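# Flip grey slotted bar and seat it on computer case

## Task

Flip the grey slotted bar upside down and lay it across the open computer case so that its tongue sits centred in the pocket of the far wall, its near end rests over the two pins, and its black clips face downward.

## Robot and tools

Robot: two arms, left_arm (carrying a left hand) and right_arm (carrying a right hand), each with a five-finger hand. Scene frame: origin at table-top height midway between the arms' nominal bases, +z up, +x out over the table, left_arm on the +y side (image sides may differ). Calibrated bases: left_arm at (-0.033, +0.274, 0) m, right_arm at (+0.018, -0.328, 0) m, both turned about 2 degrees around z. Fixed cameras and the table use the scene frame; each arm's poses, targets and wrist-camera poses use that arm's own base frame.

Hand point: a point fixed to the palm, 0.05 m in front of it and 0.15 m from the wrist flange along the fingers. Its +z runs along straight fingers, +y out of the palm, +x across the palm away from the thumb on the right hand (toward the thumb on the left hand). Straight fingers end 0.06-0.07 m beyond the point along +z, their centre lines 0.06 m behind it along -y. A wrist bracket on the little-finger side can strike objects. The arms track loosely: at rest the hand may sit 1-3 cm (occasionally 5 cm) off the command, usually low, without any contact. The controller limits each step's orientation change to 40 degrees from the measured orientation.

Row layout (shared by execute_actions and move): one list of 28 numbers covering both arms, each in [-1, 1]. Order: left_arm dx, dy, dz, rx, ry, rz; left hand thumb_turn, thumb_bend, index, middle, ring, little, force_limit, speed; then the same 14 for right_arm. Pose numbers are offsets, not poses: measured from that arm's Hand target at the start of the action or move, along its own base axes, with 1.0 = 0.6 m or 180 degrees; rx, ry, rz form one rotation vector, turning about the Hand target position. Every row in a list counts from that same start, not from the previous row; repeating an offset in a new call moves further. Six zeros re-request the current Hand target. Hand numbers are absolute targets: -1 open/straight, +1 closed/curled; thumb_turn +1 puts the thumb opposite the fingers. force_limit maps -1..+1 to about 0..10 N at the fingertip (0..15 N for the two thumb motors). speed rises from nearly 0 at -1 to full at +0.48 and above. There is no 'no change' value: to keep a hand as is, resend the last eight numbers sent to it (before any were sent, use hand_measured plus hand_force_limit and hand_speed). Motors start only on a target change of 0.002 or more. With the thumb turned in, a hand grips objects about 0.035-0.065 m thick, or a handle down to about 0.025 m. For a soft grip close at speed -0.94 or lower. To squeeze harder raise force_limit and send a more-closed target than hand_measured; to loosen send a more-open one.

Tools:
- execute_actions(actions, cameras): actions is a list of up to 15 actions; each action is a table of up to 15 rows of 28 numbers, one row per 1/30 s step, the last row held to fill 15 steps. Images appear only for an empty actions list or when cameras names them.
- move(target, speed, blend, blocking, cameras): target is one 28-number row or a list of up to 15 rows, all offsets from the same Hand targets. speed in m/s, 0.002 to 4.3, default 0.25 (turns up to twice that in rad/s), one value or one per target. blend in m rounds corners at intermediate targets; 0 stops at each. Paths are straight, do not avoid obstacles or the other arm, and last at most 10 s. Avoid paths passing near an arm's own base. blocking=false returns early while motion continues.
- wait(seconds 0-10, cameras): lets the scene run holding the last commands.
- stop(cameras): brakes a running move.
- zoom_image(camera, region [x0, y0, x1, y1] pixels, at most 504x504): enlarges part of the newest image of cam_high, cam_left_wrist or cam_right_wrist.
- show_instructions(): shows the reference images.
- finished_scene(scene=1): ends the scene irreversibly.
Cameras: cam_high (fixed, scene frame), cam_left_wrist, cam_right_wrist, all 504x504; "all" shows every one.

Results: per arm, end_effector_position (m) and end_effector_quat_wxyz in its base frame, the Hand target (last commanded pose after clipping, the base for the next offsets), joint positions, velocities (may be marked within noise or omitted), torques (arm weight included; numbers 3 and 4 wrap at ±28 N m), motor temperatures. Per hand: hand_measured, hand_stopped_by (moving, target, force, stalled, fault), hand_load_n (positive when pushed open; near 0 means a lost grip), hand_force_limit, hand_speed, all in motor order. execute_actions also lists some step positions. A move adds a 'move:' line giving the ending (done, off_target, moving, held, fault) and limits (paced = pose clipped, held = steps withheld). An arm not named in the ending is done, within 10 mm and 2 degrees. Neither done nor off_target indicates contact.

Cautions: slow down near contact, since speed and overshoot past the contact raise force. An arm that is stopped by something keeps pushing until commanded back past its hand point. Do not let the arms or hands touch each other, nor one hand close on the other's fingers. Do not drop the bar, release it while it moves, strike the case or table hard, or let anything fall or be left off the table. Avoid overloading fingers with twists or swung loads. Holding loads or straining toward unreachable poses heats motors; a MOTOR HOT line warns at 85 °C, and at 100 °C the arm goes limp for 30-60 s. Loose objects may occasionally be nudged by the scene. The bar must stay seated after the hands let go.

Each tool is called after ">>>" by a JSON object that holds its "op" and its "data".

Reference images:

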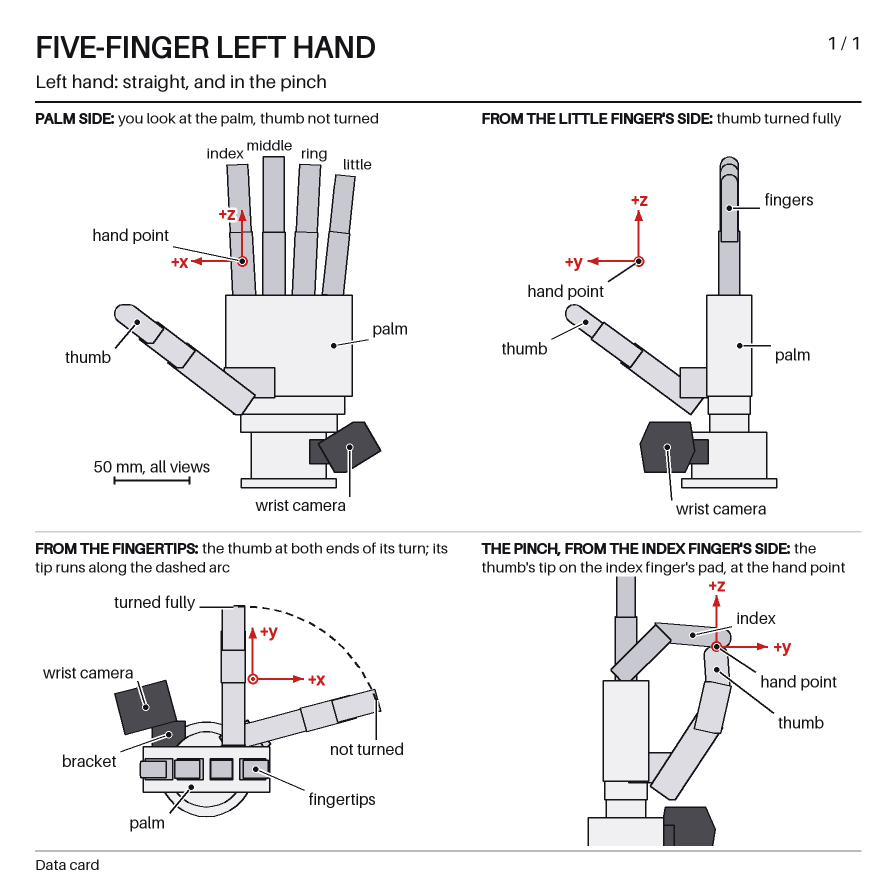

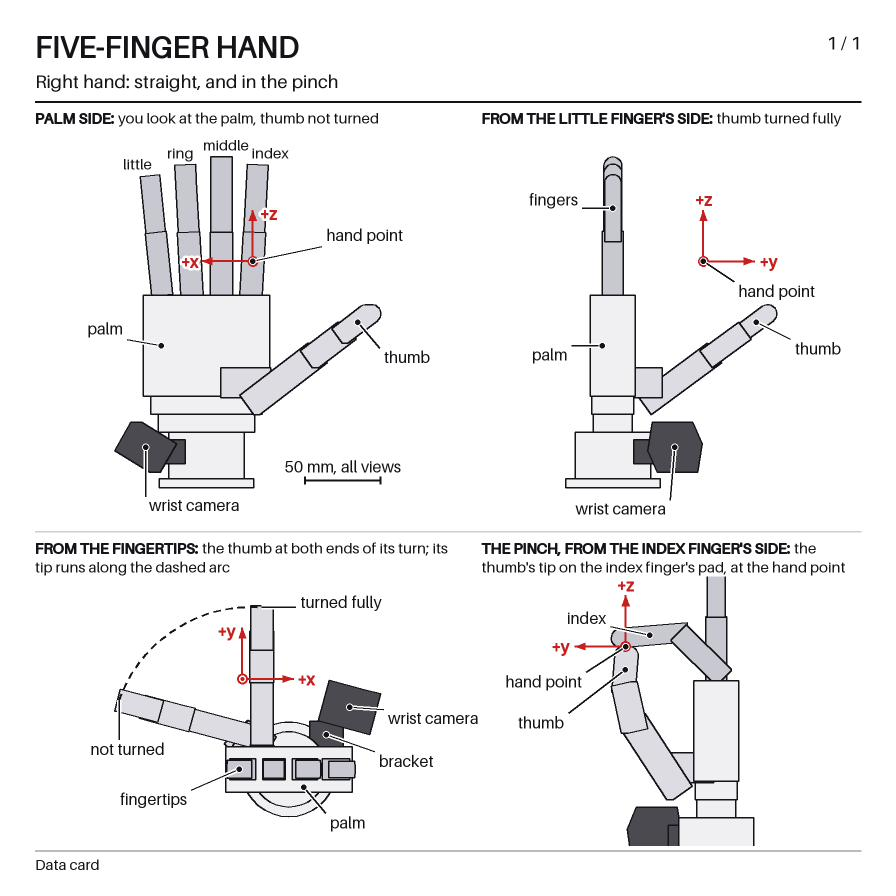

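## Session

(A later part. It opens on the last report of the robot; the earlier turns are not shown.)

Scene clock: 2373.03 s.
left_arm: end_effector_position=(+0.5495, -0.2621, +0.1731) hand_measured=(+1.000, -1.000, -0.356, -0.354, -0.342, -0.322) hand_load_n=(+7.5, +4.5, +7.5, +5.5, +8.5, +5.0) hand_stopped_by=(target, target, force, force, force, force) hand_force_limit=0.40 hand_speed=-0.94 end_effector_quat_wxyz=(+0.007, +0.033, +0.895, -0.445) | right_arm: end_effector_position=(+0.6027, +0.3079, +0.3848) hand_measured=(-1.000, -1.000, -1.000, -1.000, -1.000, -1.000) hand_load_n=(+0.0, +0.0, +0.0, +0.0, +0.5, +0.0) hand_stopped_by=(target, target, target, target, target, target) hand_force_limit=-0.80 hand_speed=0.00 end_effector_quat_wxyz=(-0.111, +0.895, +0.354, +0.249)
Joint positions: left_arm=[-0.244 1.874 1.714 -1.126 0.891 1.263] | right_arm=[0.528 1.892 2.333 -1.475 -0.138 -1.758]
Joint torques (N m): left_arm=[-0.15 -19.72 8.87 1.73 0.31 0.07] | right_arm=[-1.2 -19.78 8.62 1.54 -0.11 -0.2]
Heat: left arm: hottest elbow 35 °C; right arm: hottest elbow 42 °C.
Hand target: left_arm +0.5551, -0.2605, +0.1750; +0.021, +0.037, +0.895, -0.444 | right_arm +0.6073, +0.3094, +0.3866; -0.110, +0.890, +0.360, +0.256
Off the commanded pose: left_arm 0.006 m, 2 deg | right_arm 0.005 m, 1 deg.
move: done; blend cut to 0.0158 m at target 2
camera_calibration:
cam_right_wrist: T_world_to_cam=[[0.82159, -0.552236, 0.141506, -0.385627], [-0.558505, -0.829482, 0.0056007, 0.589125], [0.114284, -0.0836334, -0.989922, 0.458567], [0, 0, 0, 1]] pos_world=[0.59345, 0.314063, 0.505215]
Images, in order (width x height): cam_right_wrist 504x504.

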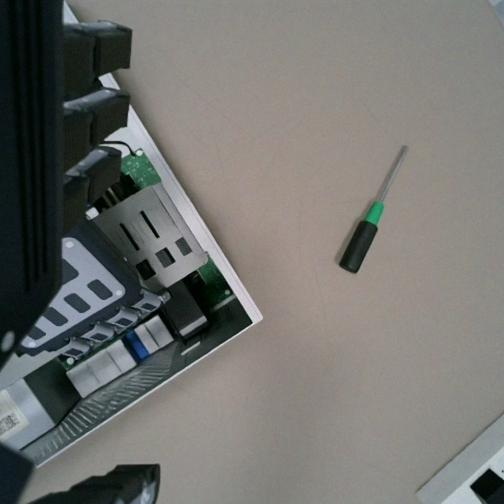

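>>> {"op": "zoom_image", "data": {"camera": "cam_right_wrist", "region": [165, 220, 215, 270]}}

>>> {"op": "zoom_image", "data": {"camera": "cam_right_wrist", "region": [140, 170, 190, 220]}}

Scaled by 10.080.

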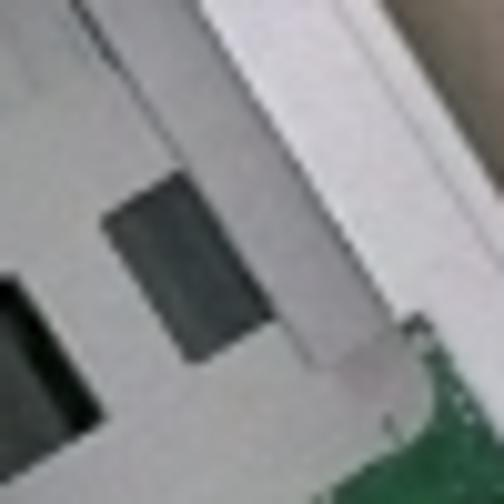

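Scaled by 10.080.

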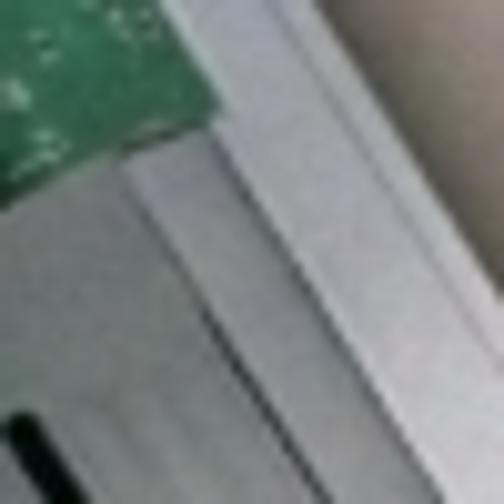

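>>> {"op": "move", "data": {"target": [-0.002,0.01,0,0,0,0.003,1,-1,-0.2,-0.2,-0.2,-0.2,0.4,-0.94,0,0,0,0,0,0,-1,-1,-1,-1,-1,-1,-0.8,0], "speed": 0.02, "cameras": ["cam_right_wrist"]}}

>>> {"op": "zoom_image", "data": {"camera": "cam_right_wrist", "region": [165, 220, 215, 270]}}

Scene clock: 2407.67 s.
left_arm: end_effector_position=(+0.5487, -0.2593, +0.1731) hand_measured=(+1.000, -1.000, -0.356, -0.354, -0.342, -0.322) hand_load_n=(+8.0, +4.5, +8.5, +5.5, +8.0, +4.5) hand_stopped_by=(target, target, force, force, force, force) hand_force_limit=0.40 hand_speed=-0.94 end_effector_quat_wxyz=(+0.009, +0.029, +0.895, -0.445) | right_arm: end_effector_position=(+0.6027, +0.3079, +0.3848) hand_measured=(-1.000, -1.000, -1.000, -1.000, -1.000, -1.000) hand_load_n=(+0.0, +0.0, +0.0, +0.0, +0.0, +0.0) hand_stopped_by=(target, target, target, target, target, target) hand_force_limit=-0.80 hand_speed=0.00 end_effector_quat_wxyz=(-0.111, +0.895, +0.354, +0.249)
Joint positions: left_arm=[-0.24 1.866 1.701 -1.116 0.89 1.256] | right_arm=[0.528 1.892 2.333 -1.475 -0.138 -1.758]
Joint torques (N m): left_arm=[0.09 -19.66 8.72 1.54 0.35 0.11] | right_arm=[-0.85 -19.25 8.5 1.24 -0.07 -0.18]
Heat: left arm: hottest elbow 34 °C; right arm: hottest elbow 42 °C.
Hand target: left_arm +0.5539, -0.2544, +0.1750; +0.023, +0.033, +0.895, -0.444 | right_arm +0.6073, +0.3094, +0.3866; -0.110, +0.890, +0.360, +0.256
Off the commanded pose: left_arm 0.007 m, 2 deg | right_arm 0.005 m, 1 deg.
move: done
camera_calibration:
cam_right_wrist: T_world_to_cam=[[0.821717, -0.551992, 0.141725, -0.385889], [-0.558278, -0.829635, 0.00561058, 0.589033], [0.114483, -0.0837322, -0.98989, 0.458465], [0, 0, 0, 1]] pos_world=[0.59345, 0.314063, 0.505215]
Images, in order (width x height): cam_right_wrist 504x504.

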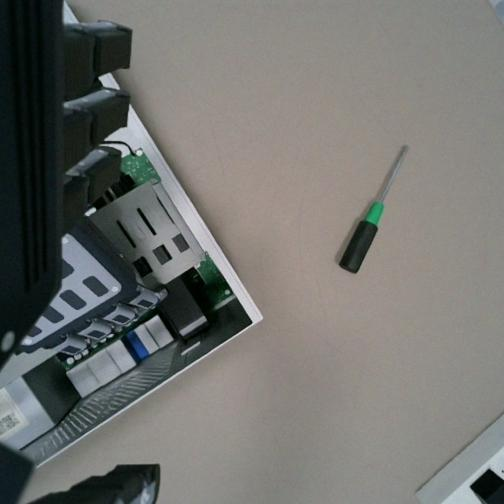

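Scaled by 10.080.

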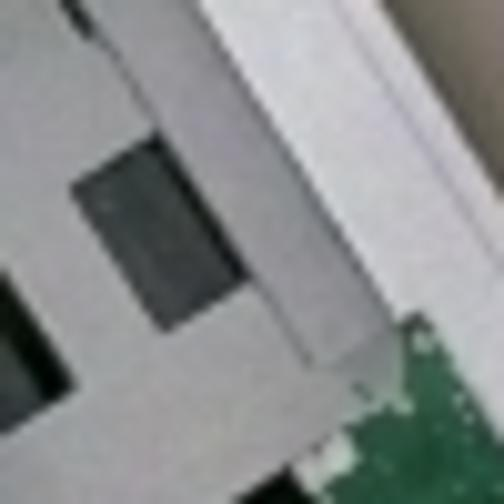

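>>> {"op": "zoom_image", "data": {"camera": "cam_right_wrist", "region": [140, 170, 190, 220]}}

Scaled by 10.080.

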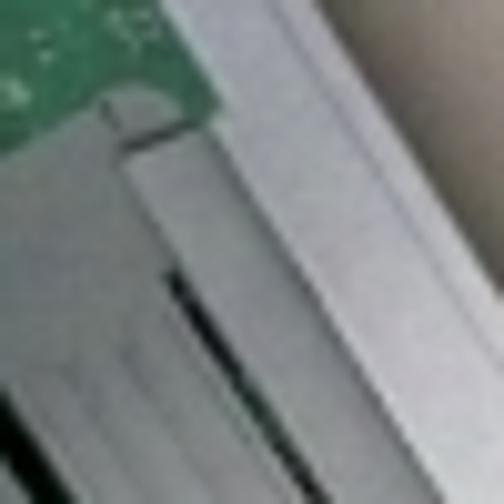

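>>> {"op": "move", "data": {"target": [[0.0,0,0,0,0,0,1,-1,-0.2,-0.2,-0.2,-0.2,0.4,-0.94,0.0,-0.0167,0.06,0,0,0,-1,-1,-1,-1,-1,-1,-0.8,0],[0,0,0,0,0,0,1,-1,-0.2,-0.2,-0.2,-0.2,0.4,-0.94,-0.612,-0.0167,0.06,0,0,0,-1,-1,-1,-1,-1,-1,-0.8,0],[0,0,0,0,0,0,1,-1,-0.2,-0.2,-0.2,-0.2,0.4,-0.94,-0.612,0.07,-0.2085,0,0,0,-1,-1,-1,-1,-1,-1,-0.8,0]], "speed": 0.25, "blend": [0.015,0.03,0], "cameras": ["cam_right_wrist"]}}

>>> {"op": "zoom_image", "data": {"camera": "cam_right_wrist", "region": [120, 170, 240, 310]}}

Scene clock: 2420.13 s.
left_arm: end_effector_position=(+0.5487, -0.2593, +0.1731) hand_measured=(+1.000, -1.000, -0.356, -0.354, -0.342, -0.322) hand_load_n=(+8.5, +4.5, +8.5, +5.5, +8.0, +4.0) hand_stopped_by=(target, target, force, force, force, force) hand_force_limit=0.40 hand_speed=-0.94 end_effector_quat_wxyz=(+0.009, +0.029, +0.895, -0.445) | right_arm: end_effector_position=(+0.2436, +0.3447, +0.2602) hand_measured=(-1.000, -1.000, -1.000, -1.000, -1.000, -1.000) hand_load_n=(+0.0, +0.0, +0.0, +0.0, +0.0, +0.0) hand_stopped_by=(target, target, target, target, target, target) hand_force_limit=-0.80 hand_speed=0.00 end_effector_quat_wxyz=(-0.103, +0.891, +0.362, +0.252)
Joint positions: left_arm=[-0.24 1.866 1.701 -1.116 0.89 1.256] | right_arm=[1.157 1.199 1.194 -1.047 0.198 -1.238]
Joint torques (N m): left_arm=[-0.03 -19.84 8.68 1.55 0.36 0.13] | right_arm=[0.56 -9.64 9.2 1.47 0.33 0.06]
Heat: left arm: hottest elbow 34 °C; right arm: hottest elbow 42 °C.
Hand target: left_arm +0.5539, -0.2544, +0.1750; +0.023, +0.033, +0.895, -0.444 | right_arm +0.2401, +0.3513, +0.2614; -0.110, +0.890, +0.360, +0.256
Off the commanded pose: left_arm 0.007 m, 2 deg | right_arm 0.008 m, 1 deg.
move: done
camera_calibration:
cam_right_wrist: T_world_to_cam=[[0.826065, -0.539957, 0.16144, -0.0632121], [-0.548517, -0.836075, 0.0103218, 0.418393], [0.129403, -0.097079, -0.986829, 0.379534], [0, 0, 0, 1]] pos_world=[0.232601, 0.352521, 0.380422]
Images, in order (width x height): cam_right_wrist 504x504.

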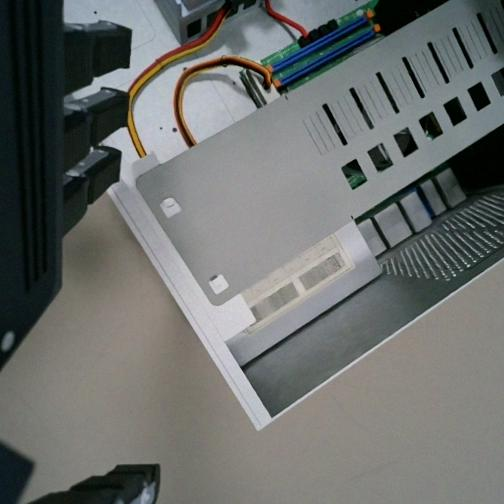

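Scaled by 3.600.

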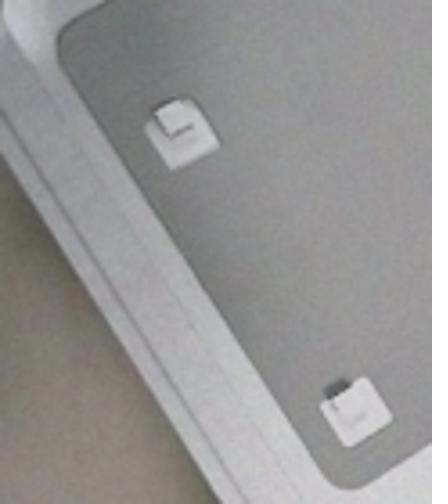

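>>> {"op": "zoom_image", "data": {"camera": "cam_right_wrist", "region": [155, 192, 185, 222]}}

>>> {"op": "zoom_image", "data": {"camera": "cam_right_wrist", "region": [204, 270, 234, 300]}}

Scaled by 16.800.

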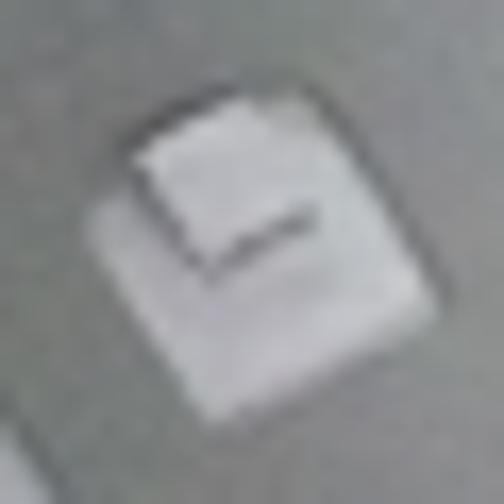

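Scaled by 16.800.

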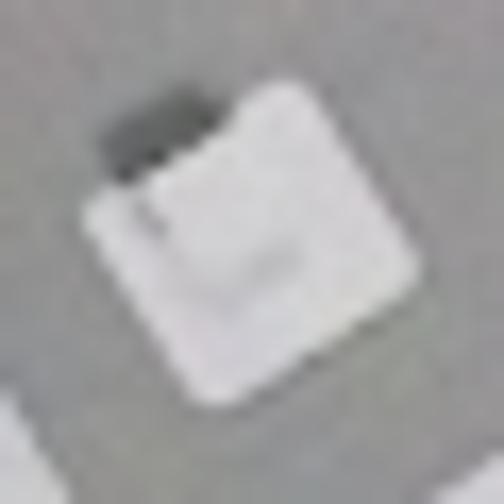

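>>> {"op": "move", "data": {"target": [-0.003,0.0,0,0,0,-0.005,1,-1,-0.2,-0.2,-0.2,-0.2,0.4,-0.94,0,0,0,0,0,0,-1,-1,-1,-1,-1,-1,-0.8,0], "speed": 0.02, "cameras": ["cam_right_wrist"]}}

>>> {"op": "zoom_image", "data": {"camera": "cam_right_wrist", "region": [155, 192, 185, 222]}}

>>> {"op": "zoom_image", "data": {"camera": "cam_right_wrist", "region": [204, 270, 234, 300]}}

Scene clock: 2433.90 s.
left_arm: end_effector_position=(+0.5487, -0.2593, +0.1731) hand_measured=(+1.000, -1.000, -0.356, -0.354, -0.342, -0.322) hand_load_n=(+8.0, +4.5, +8.5, +6.0, +8.0, +4.5) hand_stopped_by=(target, target, force, force, force, force) hand_force_limit=0.40 hand_speed=-0.94 end_effector_quat_wxyz=(+0.009, +0.029, +0.895, -0.445) | right_arm: end_effector_position=(+0.2436, +0.3447, +0.2602) hand_measured=(-1.000, -1.000, -1.000, -1.000, -1.000, -1.000) hand_load_n=(+0.0, +0.0, +0.0, +0.0, +0.5, +0.0) hand_stopped_by=(target, target, target, target, target, target) hand_force_limit=-0.80 hand_speed=0.00 end_effector_quat_wxyz=(-0.103, +0.892, +0.362, +0.252)
Joint positions: left_arm=[-0.24 1.866 1.701 -1.116 0.89 1.256] | right_arm=[1.157 1.199 1.194 -1.047 0.198 -1.238]
Joint torques (N m): left_arm=[0.09 -19.55 9.13 0.85 0.52 0.3] | right_arm=[0.97 -9.23 9.18 1.5 0.33 0.08]
Heat: left arm: hottest elbow 34 °C; right arm: hottest elbow 42 °C.
Hand target: left_arm +0.5521, -0.2544, +0.1749; +0.019, +0.040, +0.895, -0.444 | right_arm +0.2401, +0.3513, +0.2614; -0.110, +0.890, +0.360, +0.256
Off the commanded pose: left_arm 0.006 m, 2 deg | right_arm 0.008 m, 1 deg.
move: done
camera_calibration:
cam_right_wrist: T_world_to_cam=[[0.825939, -0.54022, 0.161208, -0.0630025], [-0.548758, -0.835918, 0.0103016, 0.418401], [0.129191, -0.0969724, -0.986867, 0.37956], [0, 0, 0, 1]] pos_world=[0.232601, 0.352521, 0.380422]
Images, in order (width x height): cam_right_wrist 504x504.

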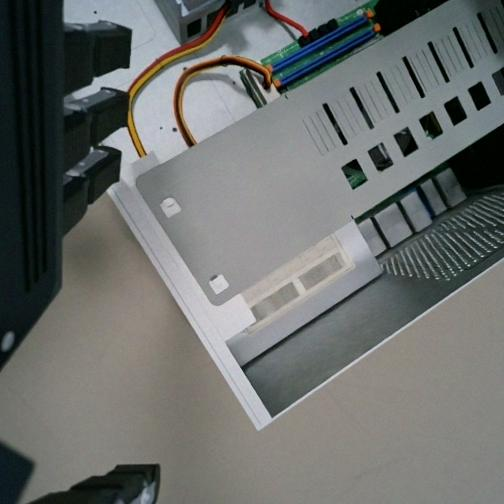

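Scaled by 16.800.

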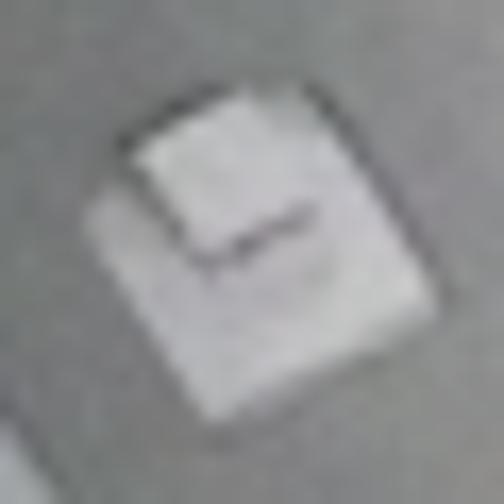

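Scaled by 16.800.

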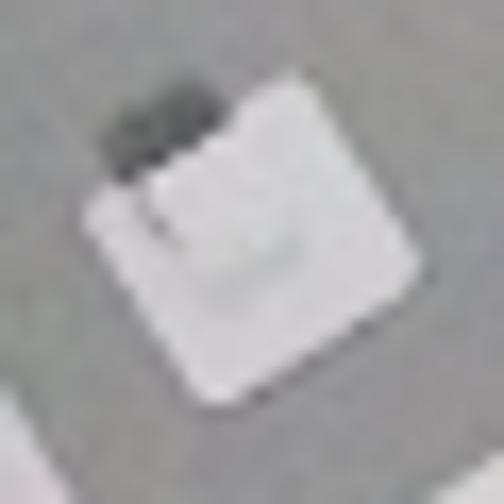

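>>> {"op": "move", "data": {"target": [-0.002,0.003,0,0,0,-0.004,1,-1,-0.2,-0.2,-0.2,-0.2,0.4,-0.94,0,0,0,0,0,0,-1,-1,-1,-1,-1,-1,-0.8,0], "speed": 0.02, "cameras": ["cam_right_wrist"]}}

>>> {"op": "zoom_image", "data": {"camera": "cam_right_wrist", "region": [155, 192, 185, 222]}}

>>> {"op": "zoom_image", "data": {"camera": "cam_right_wrist", "region": [204, 270, 234, 300]}}

Scene clock: 2437.47 s.
left_arm: end_effector_position=(+0.5467, -0.2587, +0.1729) hand_measured=(+1.000, -1.000, -0.356, -0.354, -0.342, -0.322) hand_load_n=(+9.0, +4.5, +9.0, +5.5, +7.5, +4.0) hand_stopped_by=(target, target, force, force, force, force) hand_force_limit=0.40 hand_speed=-0.94 end_effector_quat_wxyz=(+0.007, +0.033, +0.895, -0.445) | right_arm: end_effector_position=(+0.2436, +0.3447, +0.2602) hand_measured=(-1.000, -1.000, -1.000, -1.000, -1.000, -1.000) hand_load_n=(+0.0, +0.0, +0.0, +0.0, +0.0, +0.0) hand_stopped_by=(target, target, target, target, target, target) hand_force_limit=-0.80 hand_speed=0.00 end_effector_quat_wxyz=(-0.103, +0.892, +0.362, +0.252)
Joint positions: left_arm=[-0.24 1.866 1.701 -1.127 0.893 1.27] | right_arm=[1.157 1.199 1.194 -1.047 0.198 -1.238]
Joint torques (N m): left_arm=[0.09 -19.37 9.58 0.61 0.57 0.35] | right_arm=[0.79 -8.47 9.35 1.47 0.35 0.05]
Heat: left arm: hottest elbow 34 °C; right arm: hottest elbow 42 °C.
Hand target: left_arm +0.5509, -0.2526, +0.1749; +0.017, +0.046, +0.895, -0.444 | right_arm +0.2401, +0.3513, +0.2614; -0.110, +0.890, +0.360, +0.256
Off the commanded pose: left_arm 0.008 m, 2 deg | right_arm 0.008 m, 1 deg.
move: done
camera_calibration:
cam_right_wrist: T_world_to_cam=[[0.825939, -0.54022, 0.161208, -0.0630025], [-0.548758, -0.835918, 0.0103016, 0.418401], [0.129191, -0.0969724, -0.986867, 0.37956], [0, 0, 0, 1]] pos_world=[0.232601, 0.352521, 0.380422]
Images, in order (width x height): cam_right_wrist 504x504.

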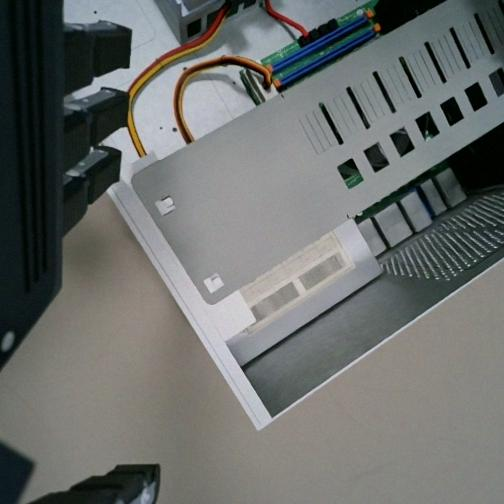

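Scaled by 16.800.

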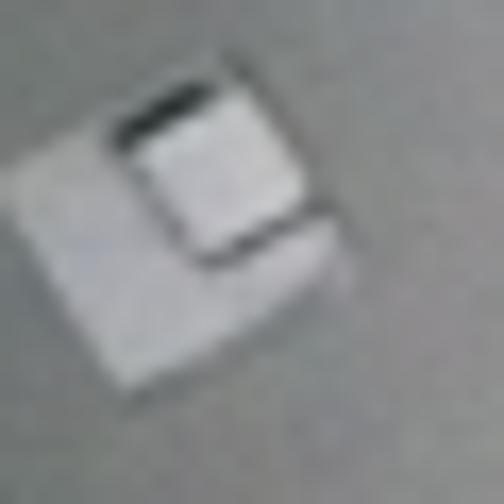

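Scaled by 16.800.

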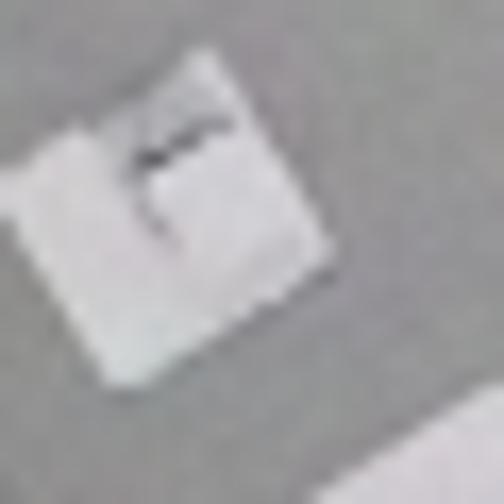

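>>> {"op": "move", "data": {"target": [0.007,0.0015,0,0,0,0,1,-1,-0.2,-0.2,-0.2,-0.2,0.4,-0.94,0,0,0,0,0,0,-1,-1,-1,-1,-1,-1,-0.8,0], "speed": 0.02, "cameras": ["cam_right_wrist"]}}

>>> {"op": "zoom_image", "data": {"camera": "cam_right_wrist", "region": [150, 190, 180, 220]}}

>>> {"op": "zoom_image", "data": {"camera": "cam_right_wrist", "region": [200, 268, 230, 298]}}

Scene clock: 2446.33 s.
left_arm: end_effector_position=(+0.5462, -0.2572, +0.1728) hand_measured=(+1.000, -1.000, -0.356, -0.354, -0.342, -0.322) hand_load_n=(+9.0, +4.5, +8.5, +5.5, +8.0, +4.0) hand_stopped_by=(target, target, force, force, force, force) hand_force_limit=0.40 hand_speed=-0.94 end_effector_quat_wxyz=(+0.006, +0.034, +0.895, -0.446) | right_arm: end_effector_position=(+0.2436, +0.3447, +0.2602) hand_measured=(-1.000, -1.000, -1.000, -1.000, -1.000, -1.000) hand_load_n=(+0.0, +0.0, +0.0, +0.0, +0.0, +0.0) hand_stopped_by=(target, target, target, target, target, target) hand_force_limit=-0.80 hand_speed=0.00 end_effector_quat_wxyz=(-0.103, +0.892, +0.362, +0.252)
Joint positions: left_arm=[-0.238 1.866 1.701 -1.134 0.895 1.277] | right_arm=[1.157 1.199 1.194 -1.047 0.198 -1.238]
Joint torques (N m): left_arm=[0.15 -18.37 10.99 0.57 0.55 0.38] | right_arm=[0.67 -9 9.26 1.62 0.29 0.12]
Heat: left arm: hottest elbow 34 °C; right arm: hottest elbow 42 °C.
Hand target: left_arm +0.5551, -0.2517, +0.1750; +0.017, +0.045, +0.895, -0.444 | right_arm +0.2401, +0.3513, +0.2614; -0.110, +0.890, +0.360, +0.256
Off the commanded pose: left_arm 0.011 m, 2 deg | right_arm 0.008 m, 1 deg.
move: off_target (left_arm)
camera_calibration:
cam_right_wrist: T_world_to_cam=[[0.825939, -0.54022, 0.161208, -0.0630025], [-0.548758, -0.835918, 0.0103016, 0.418401], [0.129191, -0.0969724, -0.986867, 0.37956], [0, 0, 0, 1]] pos_world=[0.232601, 0.352521, 0.380422]
Images, in order (width x height): cam_right_wrist 504x504.

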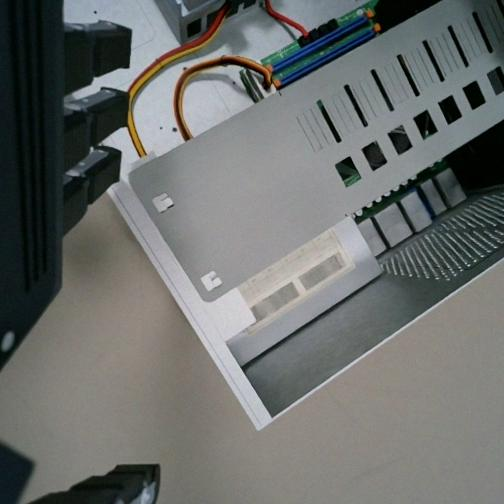

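Scaled by 16.800.

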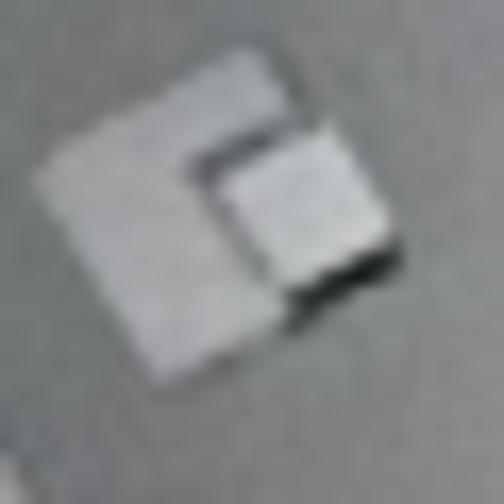

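Scaled by 16.800.

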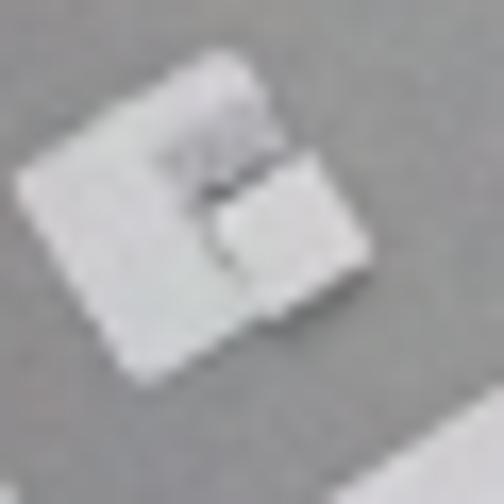

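>>> {"op": "move", "data": {"target": [0.008,-0.011,0,0,0,0,1,-1,-0.2,-0.2,-0.2,-0.2,0.4,-0.94,0,0,0,0,0,0,-1,-1,-1,-1,-1,-1,-0.8,0], "speed": 0.02, "cameras": ["cam_right_wrist"]}}

>>> {"op": "zoom_image", "data": {"camera": "cam_right_wrist", "region": [150, 190, 180, 220]}}

>>> {"op": "zoom_image", "data": {"camera": "cam_right_wrist", "region": [200, 268, 230, 298]}}

Scene clock: 2466.17 s.
left_arm: end_effector_position=(+0.5462, -0.2572, +0.1728) hand_measured=(+1.000, -1.000, -0.356, -0.354, -0.342, -0.322) hand_load_n=(+9.5, +4.5, +9.0, +5.5, +7.5, +4.0) hand_stopped_by=(target, target, force, force, force, force) hand_force_limit=0.40 hand_speed=-0.94 end_effector_quat_wxyz=(+0.006, +0.034, +0.895, -0.446) | right_arm: end_effector_position=(+0.2436, +0.3447, +0.2602) hand_measured=(-1.000, -1.000, -1.000, -1.000, -1.000, -1.000) hand_load_n=(+0.0, +0.0, +0.0, +0.0, +0.0, +0.0) hand_stopped_by=(target, target, target, target, target, target) hand_force_limit=-0.80 hand_speed=0.00 end_effector_quat_wxyz=(-0.103, +0.892, +0.362, +0.252)
Joint positions: left_arm=[-0.238 1.866 1.701 -1.134 0.895 1.277] | right_arm=[1.157 1.199 1.194 -1.047 0.198 -1.238]
Joint torques (N m): left_arm=[-0.38 -17.26 12.89 0.66 0.45 0.24] | right_arm=[0.38 -9.17 9.33 1.55 0.36 0.09]
Heat: left arm: hottest elbow 35 °C; right arm: hottest elbow 42 °C.
Hand target: left_arm +0.5599, -0.2583, +0.1750; +0.017, +0.045, +0.895, -0.444 | right_arm +0.2401, +0.3513, +0.2614; -0.110, +0.890, +0.360, +0.256
Off the commanded pose: left_arm 0.014 m, 2 deg | right_arm 0.008 m, 1 deg.
move: off_target (left_arm)
camera_calibration:
cam_right_wrist: T_world_to_cam=[[0.825939, -0.54022, 0.161208, -0.0630025], [-0.548758, -0.835918, 0.0103016, 0.418401], [0.129191, -0.0969724, -0.986867, 0.37956], [0, 0, 0, 1]] pos_world=[0.232601, 0.352521, 0.380422]
Images, in order (width x height): cam_right_wrist 504x504.

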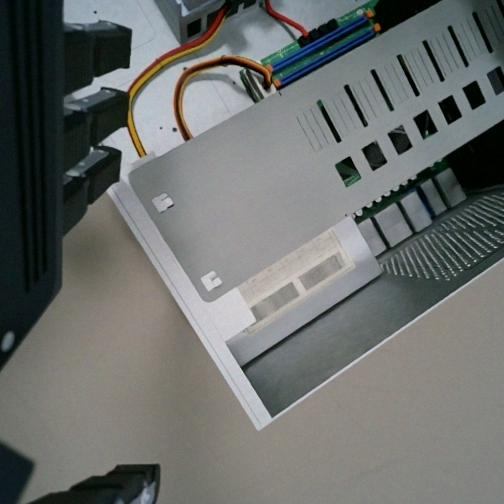

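Scaled by 16.800.

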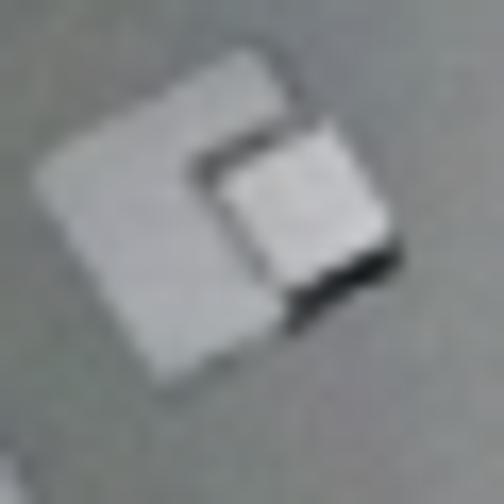

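Scaled by 16.800.

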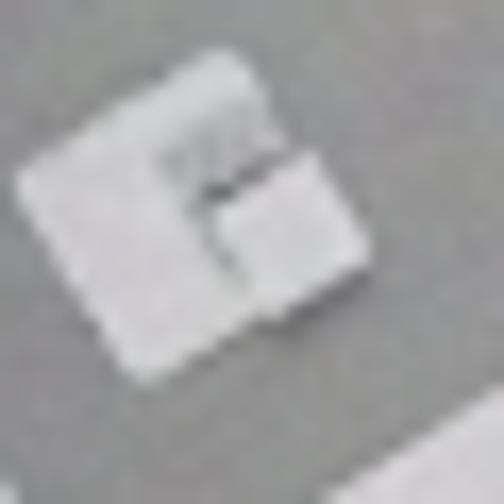

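>>> {"op": "move", "data": {"target": [0.004,-0.006,0.002,0,0,0,1,-1,-0.2,-0.2,-0.2,-0.2,0.4,-0.94,0,0,0,0,0,0,-1,-1,-1,-1,-1,-1,-0.8,0], "speed": 0.02, "cameras": ["cam_right_wrist"]}}

>>> {"op": "zoom_image", "data": {"camera": "cam_right_wrist", "region": [120, 170, 240, 310]}}

Scene clock: 2469.00 s.
left_arm: end_effector_position=(+0.5477, -0.2576, +0.1730) hand_measured=(+1.000, -1.000, -0.356, -0.354, -0.342, -0.322) hand_load_n=(+8.5, +4.5, +8.5, +5.5, +8.0, +4.5) hand_stopped_by=(target, target, force, force, force, force) hand_force_limit=0.40 hand_speed=-0.94 end_effector_quat_wxyz=(+0.006, +0.034, +0.894, -0.446) | right_arm: end_effector_position=(+0.2436, +0.3447, +0.2602) hand_measured=(-1.000, -1.000, -1.000, -1.000, -1.000, -1.000) hand_load_n=(+0.0, +0.0, +0.0, +0.0, +0.0, +0.0) hand_stopped_by=(target, target, target, target, target, target) hand_force_limit=-0.80 hand_speed=0.00 end_effector_quat_wxyz=(-0.103, +0.892, +0.362, +0.252)
Joint positions: left_arm=[-0.238 1.87 1.707 -1.135 0.895 1.277] | right_arm=[1.157 1.199 1.194 -1.047 0.198 -1.238]
Joint torques (N m): left_arm=[-1.03 -16.79 13.5 0.69 0.4 0.18] | right_arm=[0.56 -8.59 9.17 1.54 0.34 0.06]
Heat: left arm: hottest elbow 35 °C; right arm: hottest elbow 42 °C.
Hand target: left_arm +0.5623, -0.2619, +0.1764; +0.017, +0.046, +0.894, -0.444 | right_arm +0.2401, +0.3513, +0.2614; -0.110, +0.890, +0.360, +0.256
Off the commanded pose: left_arm 0.015 m, 2 deg | right_arm 0.008 m, 1 deg.
move: off_target (left_arm)
camera_calibration:
cam_right_wrist: T_world_to_cam=[[0.825939, -0.54022, 0.161208, -0.0630025], [-0.548758, -0.835918, 0.0103016, 0.418401], [0.129191, -0.0969724, -0.986867, 0.37956], [0, 0, 0, 1]] pos_world=[0.232601, 0.352521, 0.380422]
Images, in order (width x height): cam_right_wrist 504x504.

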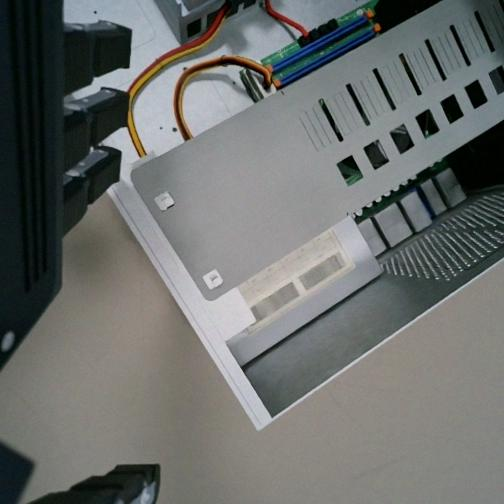

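Scaled by 3.600.

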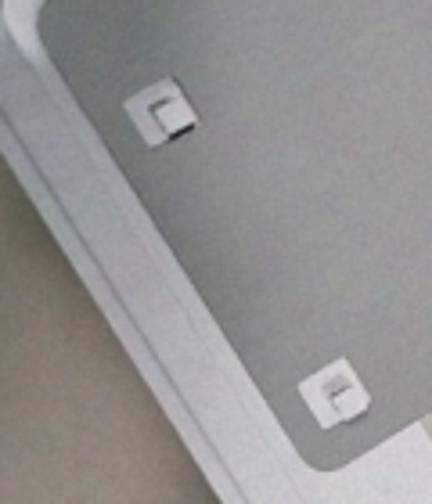

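>>> {"op": "move", "data": {"target": [0.0025,-0.006,0.0,0,0,0,1,-1,-0.2,-0.2,-0.2,-0.2,0.4,-0.94,0,0,0,0,0,0,-1,-1,-1,-1,-1,-1,-0.8,0], "speed": 0.02, "cameras": ["cam_right_wrist"]}}

>>> {"op": "zoom_image", "data": {"camera": "cam_right_wrist", "region": [120, 170, 240, 310]}}

Scene clock: 2471.97 s.
left_arm: end_effector_position=(+0.5497, -0.2588, +0.1731) hand_measured=(+1.000, -1.000, -0.356, -0.354, -0.342, -0.322) hand_load_n=(+8.0, +4.5, +8.0, +6.0, +8.0, +4.5) hand_stopped_by=(target, target, force, force, force, force) hand_force_limit=0.40 hand_speed=-0.94 end_effector_quat_wxyz=(+0.006, +0.034, +0.894, -0.446) | right_arm: end_effector_position=(+0.2436, +0.3447, +0.2602) hand_measured=(-1.000, -1.000, -1.000, -1.000, -1.000, -1.000) hand_load_n=(+0.0, +0.0, +0.0, +0.0, +0.0, +0.5) hand_stopped_by=(target, target, target, target, target, target) hand_force_limit=-0.80 hand_speed=0.00 end_effector_quat_wxyz=(-0.103, +0.892, +0.362, +0.252)
Joint positions: left_arm=[-0.239 1.875 1.715 -1.135 0.895 1.276] | right_arm=[1.157 1.199 1.194 -1.047 0.198 -1.238]
Joint torques (N m): left_arm=[-1.14 -17.03 13.53 0.9 0.34 0.12] | right_arm=[0.38 -9.41 9.33 1.58 0.33 0.1]
Heat: left arm: hottest elbow 35 °C; right arm: hottest elbow 42 °C.
Hand target: left_arm +0.5638, -0.2656, +0.1763; +0.017, +0.046, +0.894, -0.444 | right_arm +0.2401, +0.3513, +0.2614; -0.110, +0.890, +0.360, +0.256
Off the commanded pose: left_arm 0.016 m, 2 deg | right_arm 0.008 m, 1 deg.
move: off_target (left_arm)
camera_calibration:
cam_right_wrist: T_world_to_cam=[[0.825939, -0.54022, 0.161208, -0.0630025], [-0.548758, -0.835918, 0.0103016, 0.418401], [0.129191, -0.0969724, -0.986867, 0.37956], [0, 0, 0, 1]] pos_world=[0.232601, 0.352521, 0.380422]
Images, in order (width x height): cam_right_wrist 504x504.

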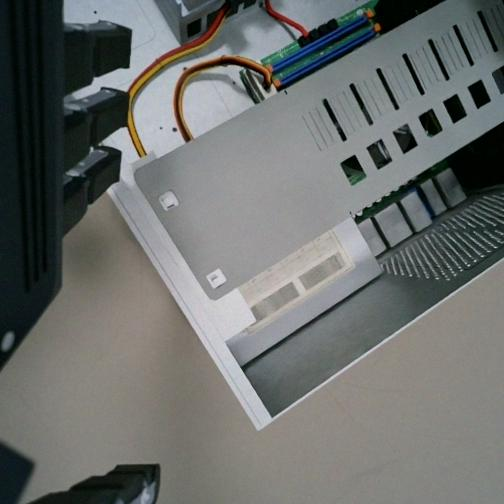

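Scaled by 3.600.

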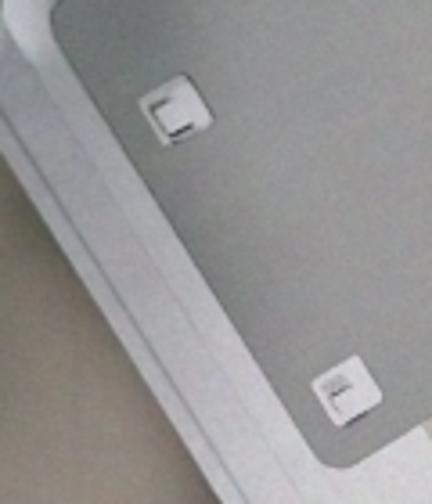

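>>> {"op": "zoom_image", "data": {"camera": "cam_right_wrist", "region": [153, 186, 183, 216]}}

>>> {"op": "zoom_image", "data": {"camera": "cam_right_wrist", "region": [201, 264, 231, 294]}}

Scaled by 16.800.

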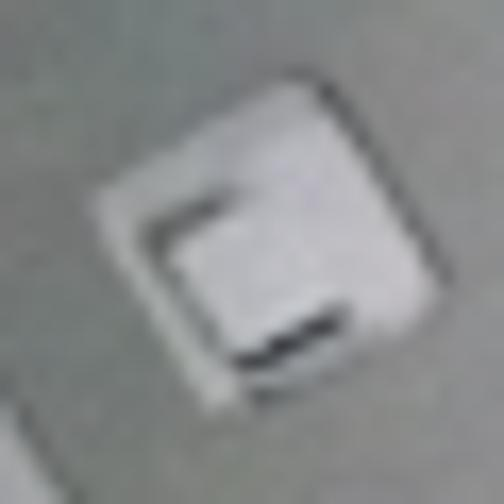

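Scaled by 16.800.

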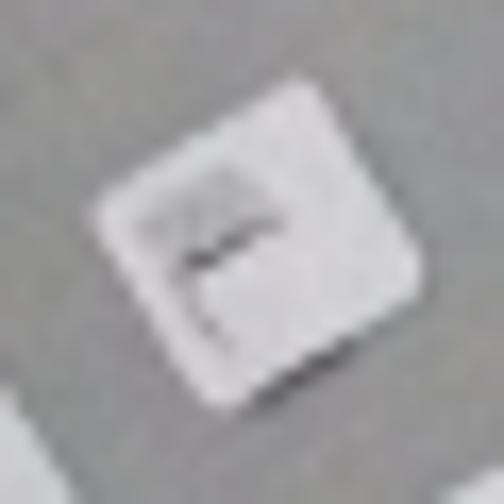

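>>> {"op": "move", "data": {"target": [-0.006,0.003,0.0,0,0.005,0,1,-1,-0.2,-0.2,-0.2,-0.2,0.4,-0.94,0,0,0,0,0,0,-1,-1,-1,-1,-1,-1,-0.8,0], "speed": 0.02, "cameras": ["cam_right_wrist"]}}

>>> {"op": "zoom_image", "data": {"camera": "cam_right_wrist", "region": [120, 170, 240, 310]}}

Scene clock: 2485.03 s.
left_arm: end_effector_position=(+0.5494, -0.2588, +0.1733) hand_measured=(+1.000, -1.000, -0.356, -0.354, -0.342, -0.322) hand_load_n=(+8.0, +4.5, +8.5, +6.0, +8.0, +4.5) hand_stopped_by=(target, target, force, force, force, force) hand_force_limit=0.40 hand_speed=-0.94 end_effector_quat_wxyz=(+0.005, +0.033, +0.895, -0.446) | right_arm: end_effector_position=(+0.2436, +0.3447, +0.2602) hand_measured=(-1.000, -1.000, -1.000, -1.000, -1.000, -1.000) hand_load_n=(+0.0, +0.0, +0.0, +0.0, +0.0, +0.0) hand_stopped_by=(target, target, target, target, target, target) hand_force_limit=-0.80 hand_speed=0.00 end_effector_quat_wxyz=(-0.103, +0.892, +0.362, +0.252)
Joint positions: left_arm=[-0.239 1.876 1.718 -1.141 0.895 1.276] | right_arm=[1.157 1.199 1.194 -1.047 0.198 -1.238]
Joint torques (N m): left_arm=[-0.97 -17.08 13.18 0.47 0.53 0.13] | right_arm=[0.85 -9.52 9.35 1.52 0.32 0.08]
Heat: left arm: hottest elbow 35 °C; right arm: hottest elbow 42 °C.
Hand target: left_arm +0.5602, -0.2638, +0.1764; +0.010, +0.042, +0.895, -0.445 | right_arm +0.2401, +0.3513, +0.2614; -0.110, +0.890, +0.360, +0.256
Off the commanded pose: left_arm 0.012 m, 1 deg | right_arm 0.008 m, 1 deg.
move: off_target (left_arm)
camera_calibration:
cam_right_wrist: T_world_to_cam=[[0.825939, -0.54022, 0.161208, -0.0630025], [-0.548758, -0.835918, 0.0103016, 0.418401], [0.129191, -0.0969724, -0.986867, 0.37956], [0, 0, 0, 1]] pos_world=[0.232601, 0.352521, 0.380422]
Images, in order (width x height): cam_right_wrist 504x504.

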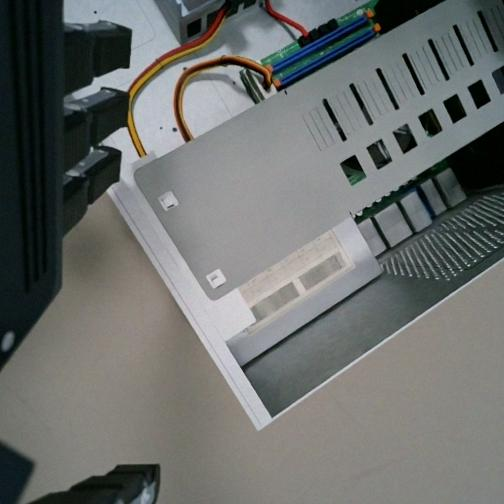

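Scaled by 3.600.

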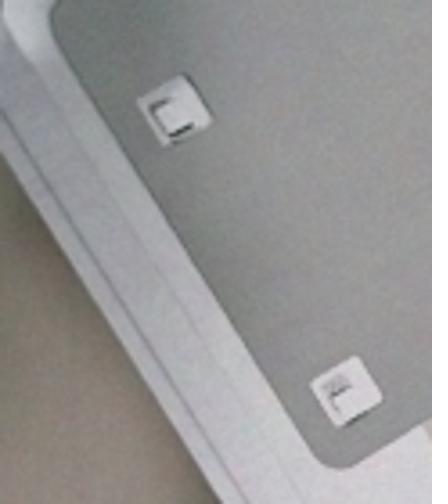

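>>> {"op": "move", "data": {"target": [[-0.003,0.006,0.0,0,0.001,0,1,-1,-0.2,-0.2,-0.2,-0.2,0.4,-0.94,0,0,0,0,0,0,-1,-1,-1,-1,-1,-1,-0.8,0]], "speed": 0.02}}

>>> {"op": "move", "data": {"target": [[0,0,0.0,0,0,0,1,-1,-0.4,-0.4,-0.4,-0.4,0.4,-0.94,0,0,0,0,0,0,-1,-1,-1,-1,-1,-1,-0.8,0]], "speed": 0.02, "cameras": ["cam_right_wrist"]}}

>>> {"op": "zoom_image", "data": {"camera": "cam_right_wrist", "region": [120, 170, 240, 310]}}

Scene clock: 2492.10 s.
left_arm: end_effector_position=(+0.5480, -0.2583, +0.1731) hand_measured=(+1.000, -1.000, -0.356, -0.354, -0.342, -0.322) hand_load_n=(+8.5, +4.5, +8.5, +5.5, +8.0, +4.5) hand_stopped_by=(target, target, force, force, force, force) hand_force_limit=0.40 hand_speed=-0.94 end_effector_quat_wxyz=(+0.002, +0.034, +0.895, -0.445) | right_arm: end_effector_position=(+0.2436, +0.3447, +0.2602) hand_measured=(-1.000, -1.000, -1.000, -1.000, -1.000, -1.000) hand_load_n=(+0.0, +0.0, +0.0, +0.0, +0.0, +0.0) hand_stopped_by=(target, target, target, target, target, target) hand_force_limit=-0.80 hand_speed=0.00 end_effector_quat_wxyz=(-0.103, +0.892, +0.362, +0.252)
Joint positions: left_arm=[-0.239 1.876 1.718 -1.148 0.895 1.28] | right_arm=[1.157 1.199 1.194 -1.047 0.198 -1.238]
Joint torques (N m): left_arm=[-0.73 -17.2 12.74 0.46 0.61 0.19] | right_arm=[0.79 -9.41 9.26 1.51 0.32 0.07]
Heat: left arm: hottest elbow 36 °C; right arm: hottest elbow 42 °C.
Hand target: left_arm +0.5584, -0.2602, +0.1764; +0.008, +0.041, +0.895, -0.445 | right_arm +0.2401, +0.3513, +0.2614; -0.110, +0.890, +0.360, +0.256
Off the commanded pose: left_arm 0.011 m, 1 deg | right_arm 0.008 m, 1 deg.
move: off_target (left_arm)

Scene clock: 2492.83 s.
left_arm: end_effector_position=(+0.5478, -0.2583, +0.1731) hand_measured=(+1.000, -1.000, -0.400, -0.400, -0.400, -0.400) hand_load_n=(+0.0, +0.0, +0.0, +0.0, +0.0, +0.0) hand_stopped_by=(target, target, target, target, target, target) hand_force_limit=0.40 hand_speed=-0.94 end_effector_quat_wxyz=(+0.002, +0.034, +0.895, -0.445) | right_arm: end_effector_position=(+0.2436, +0.3447, +0.2602) hand_measured=(-1.000, -1.000, -1.000, -1.000, -1.000, -1.000) hand_load_n=(+0.0, +0.0, +0.0, +0.0, +0.0, +0.0) hand_stopped_by=(target, target, target, target, target, target) hand_force_limit=-0.80 hand_speed=0.00 end_effector_quat_wxyz=(-0.103, +0.892, +0.362, +0.252)
Joint positions: left_arm=[-0.239 1.876 1.718 -1.149 0.895 1.281] | right_arm=[1.157 1.199 1.194 -1.047 0.198 -1.238]
Joint torques (N m): left_arm=[-0.56 -17.38 12.74 0.46 0.6 0.17] | right_arm=[0.56 -9.23 9.4 1.51 0.32 0.08]
Heat: left arm: hottest elbow 36 °C; right arm: hottest elbow 42 °C.
Hand target: left_arm +0.5584, -0.2602, +0.1764; +0.008, +0.042, +0.895, -0.445 | right_arm +0.2401, +0.3513, +0.2614; -0.110, +0.890, +0.360, +0.256
Off the commanded pose: left_arm 0.011 m, 1 deg | right_arm 0.008 m, 1 deg.
move: off_target (left_arm)
camera_calibration:
cam_right_wrist: T_world_to_cam=[[0.825939, -0.54022, 0.161208, -0.0630025], [-0.548758, -0.835918, 0.0103016, 0.418401], [0.129191, -0.0969724, -0.986867, 0.37956], [0, 0, 0, 1]] pos_world=[0.232601, 0.352521, 0.380422]
Images, in order (width x height): cam_right_wrist 504x504.

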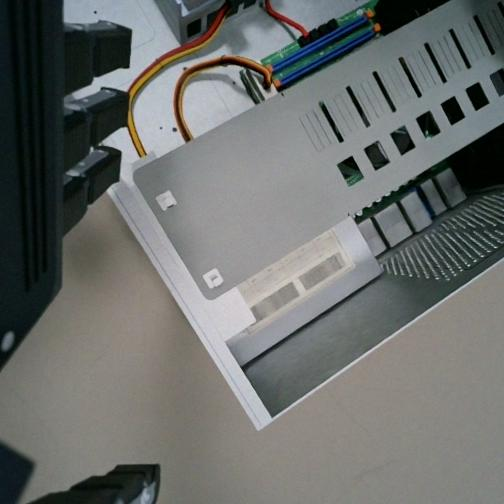

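Scaled by 3.600.

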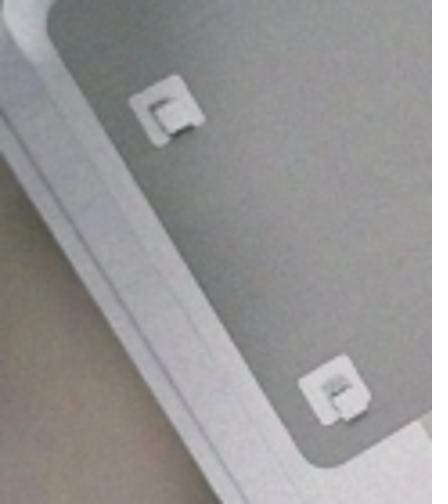

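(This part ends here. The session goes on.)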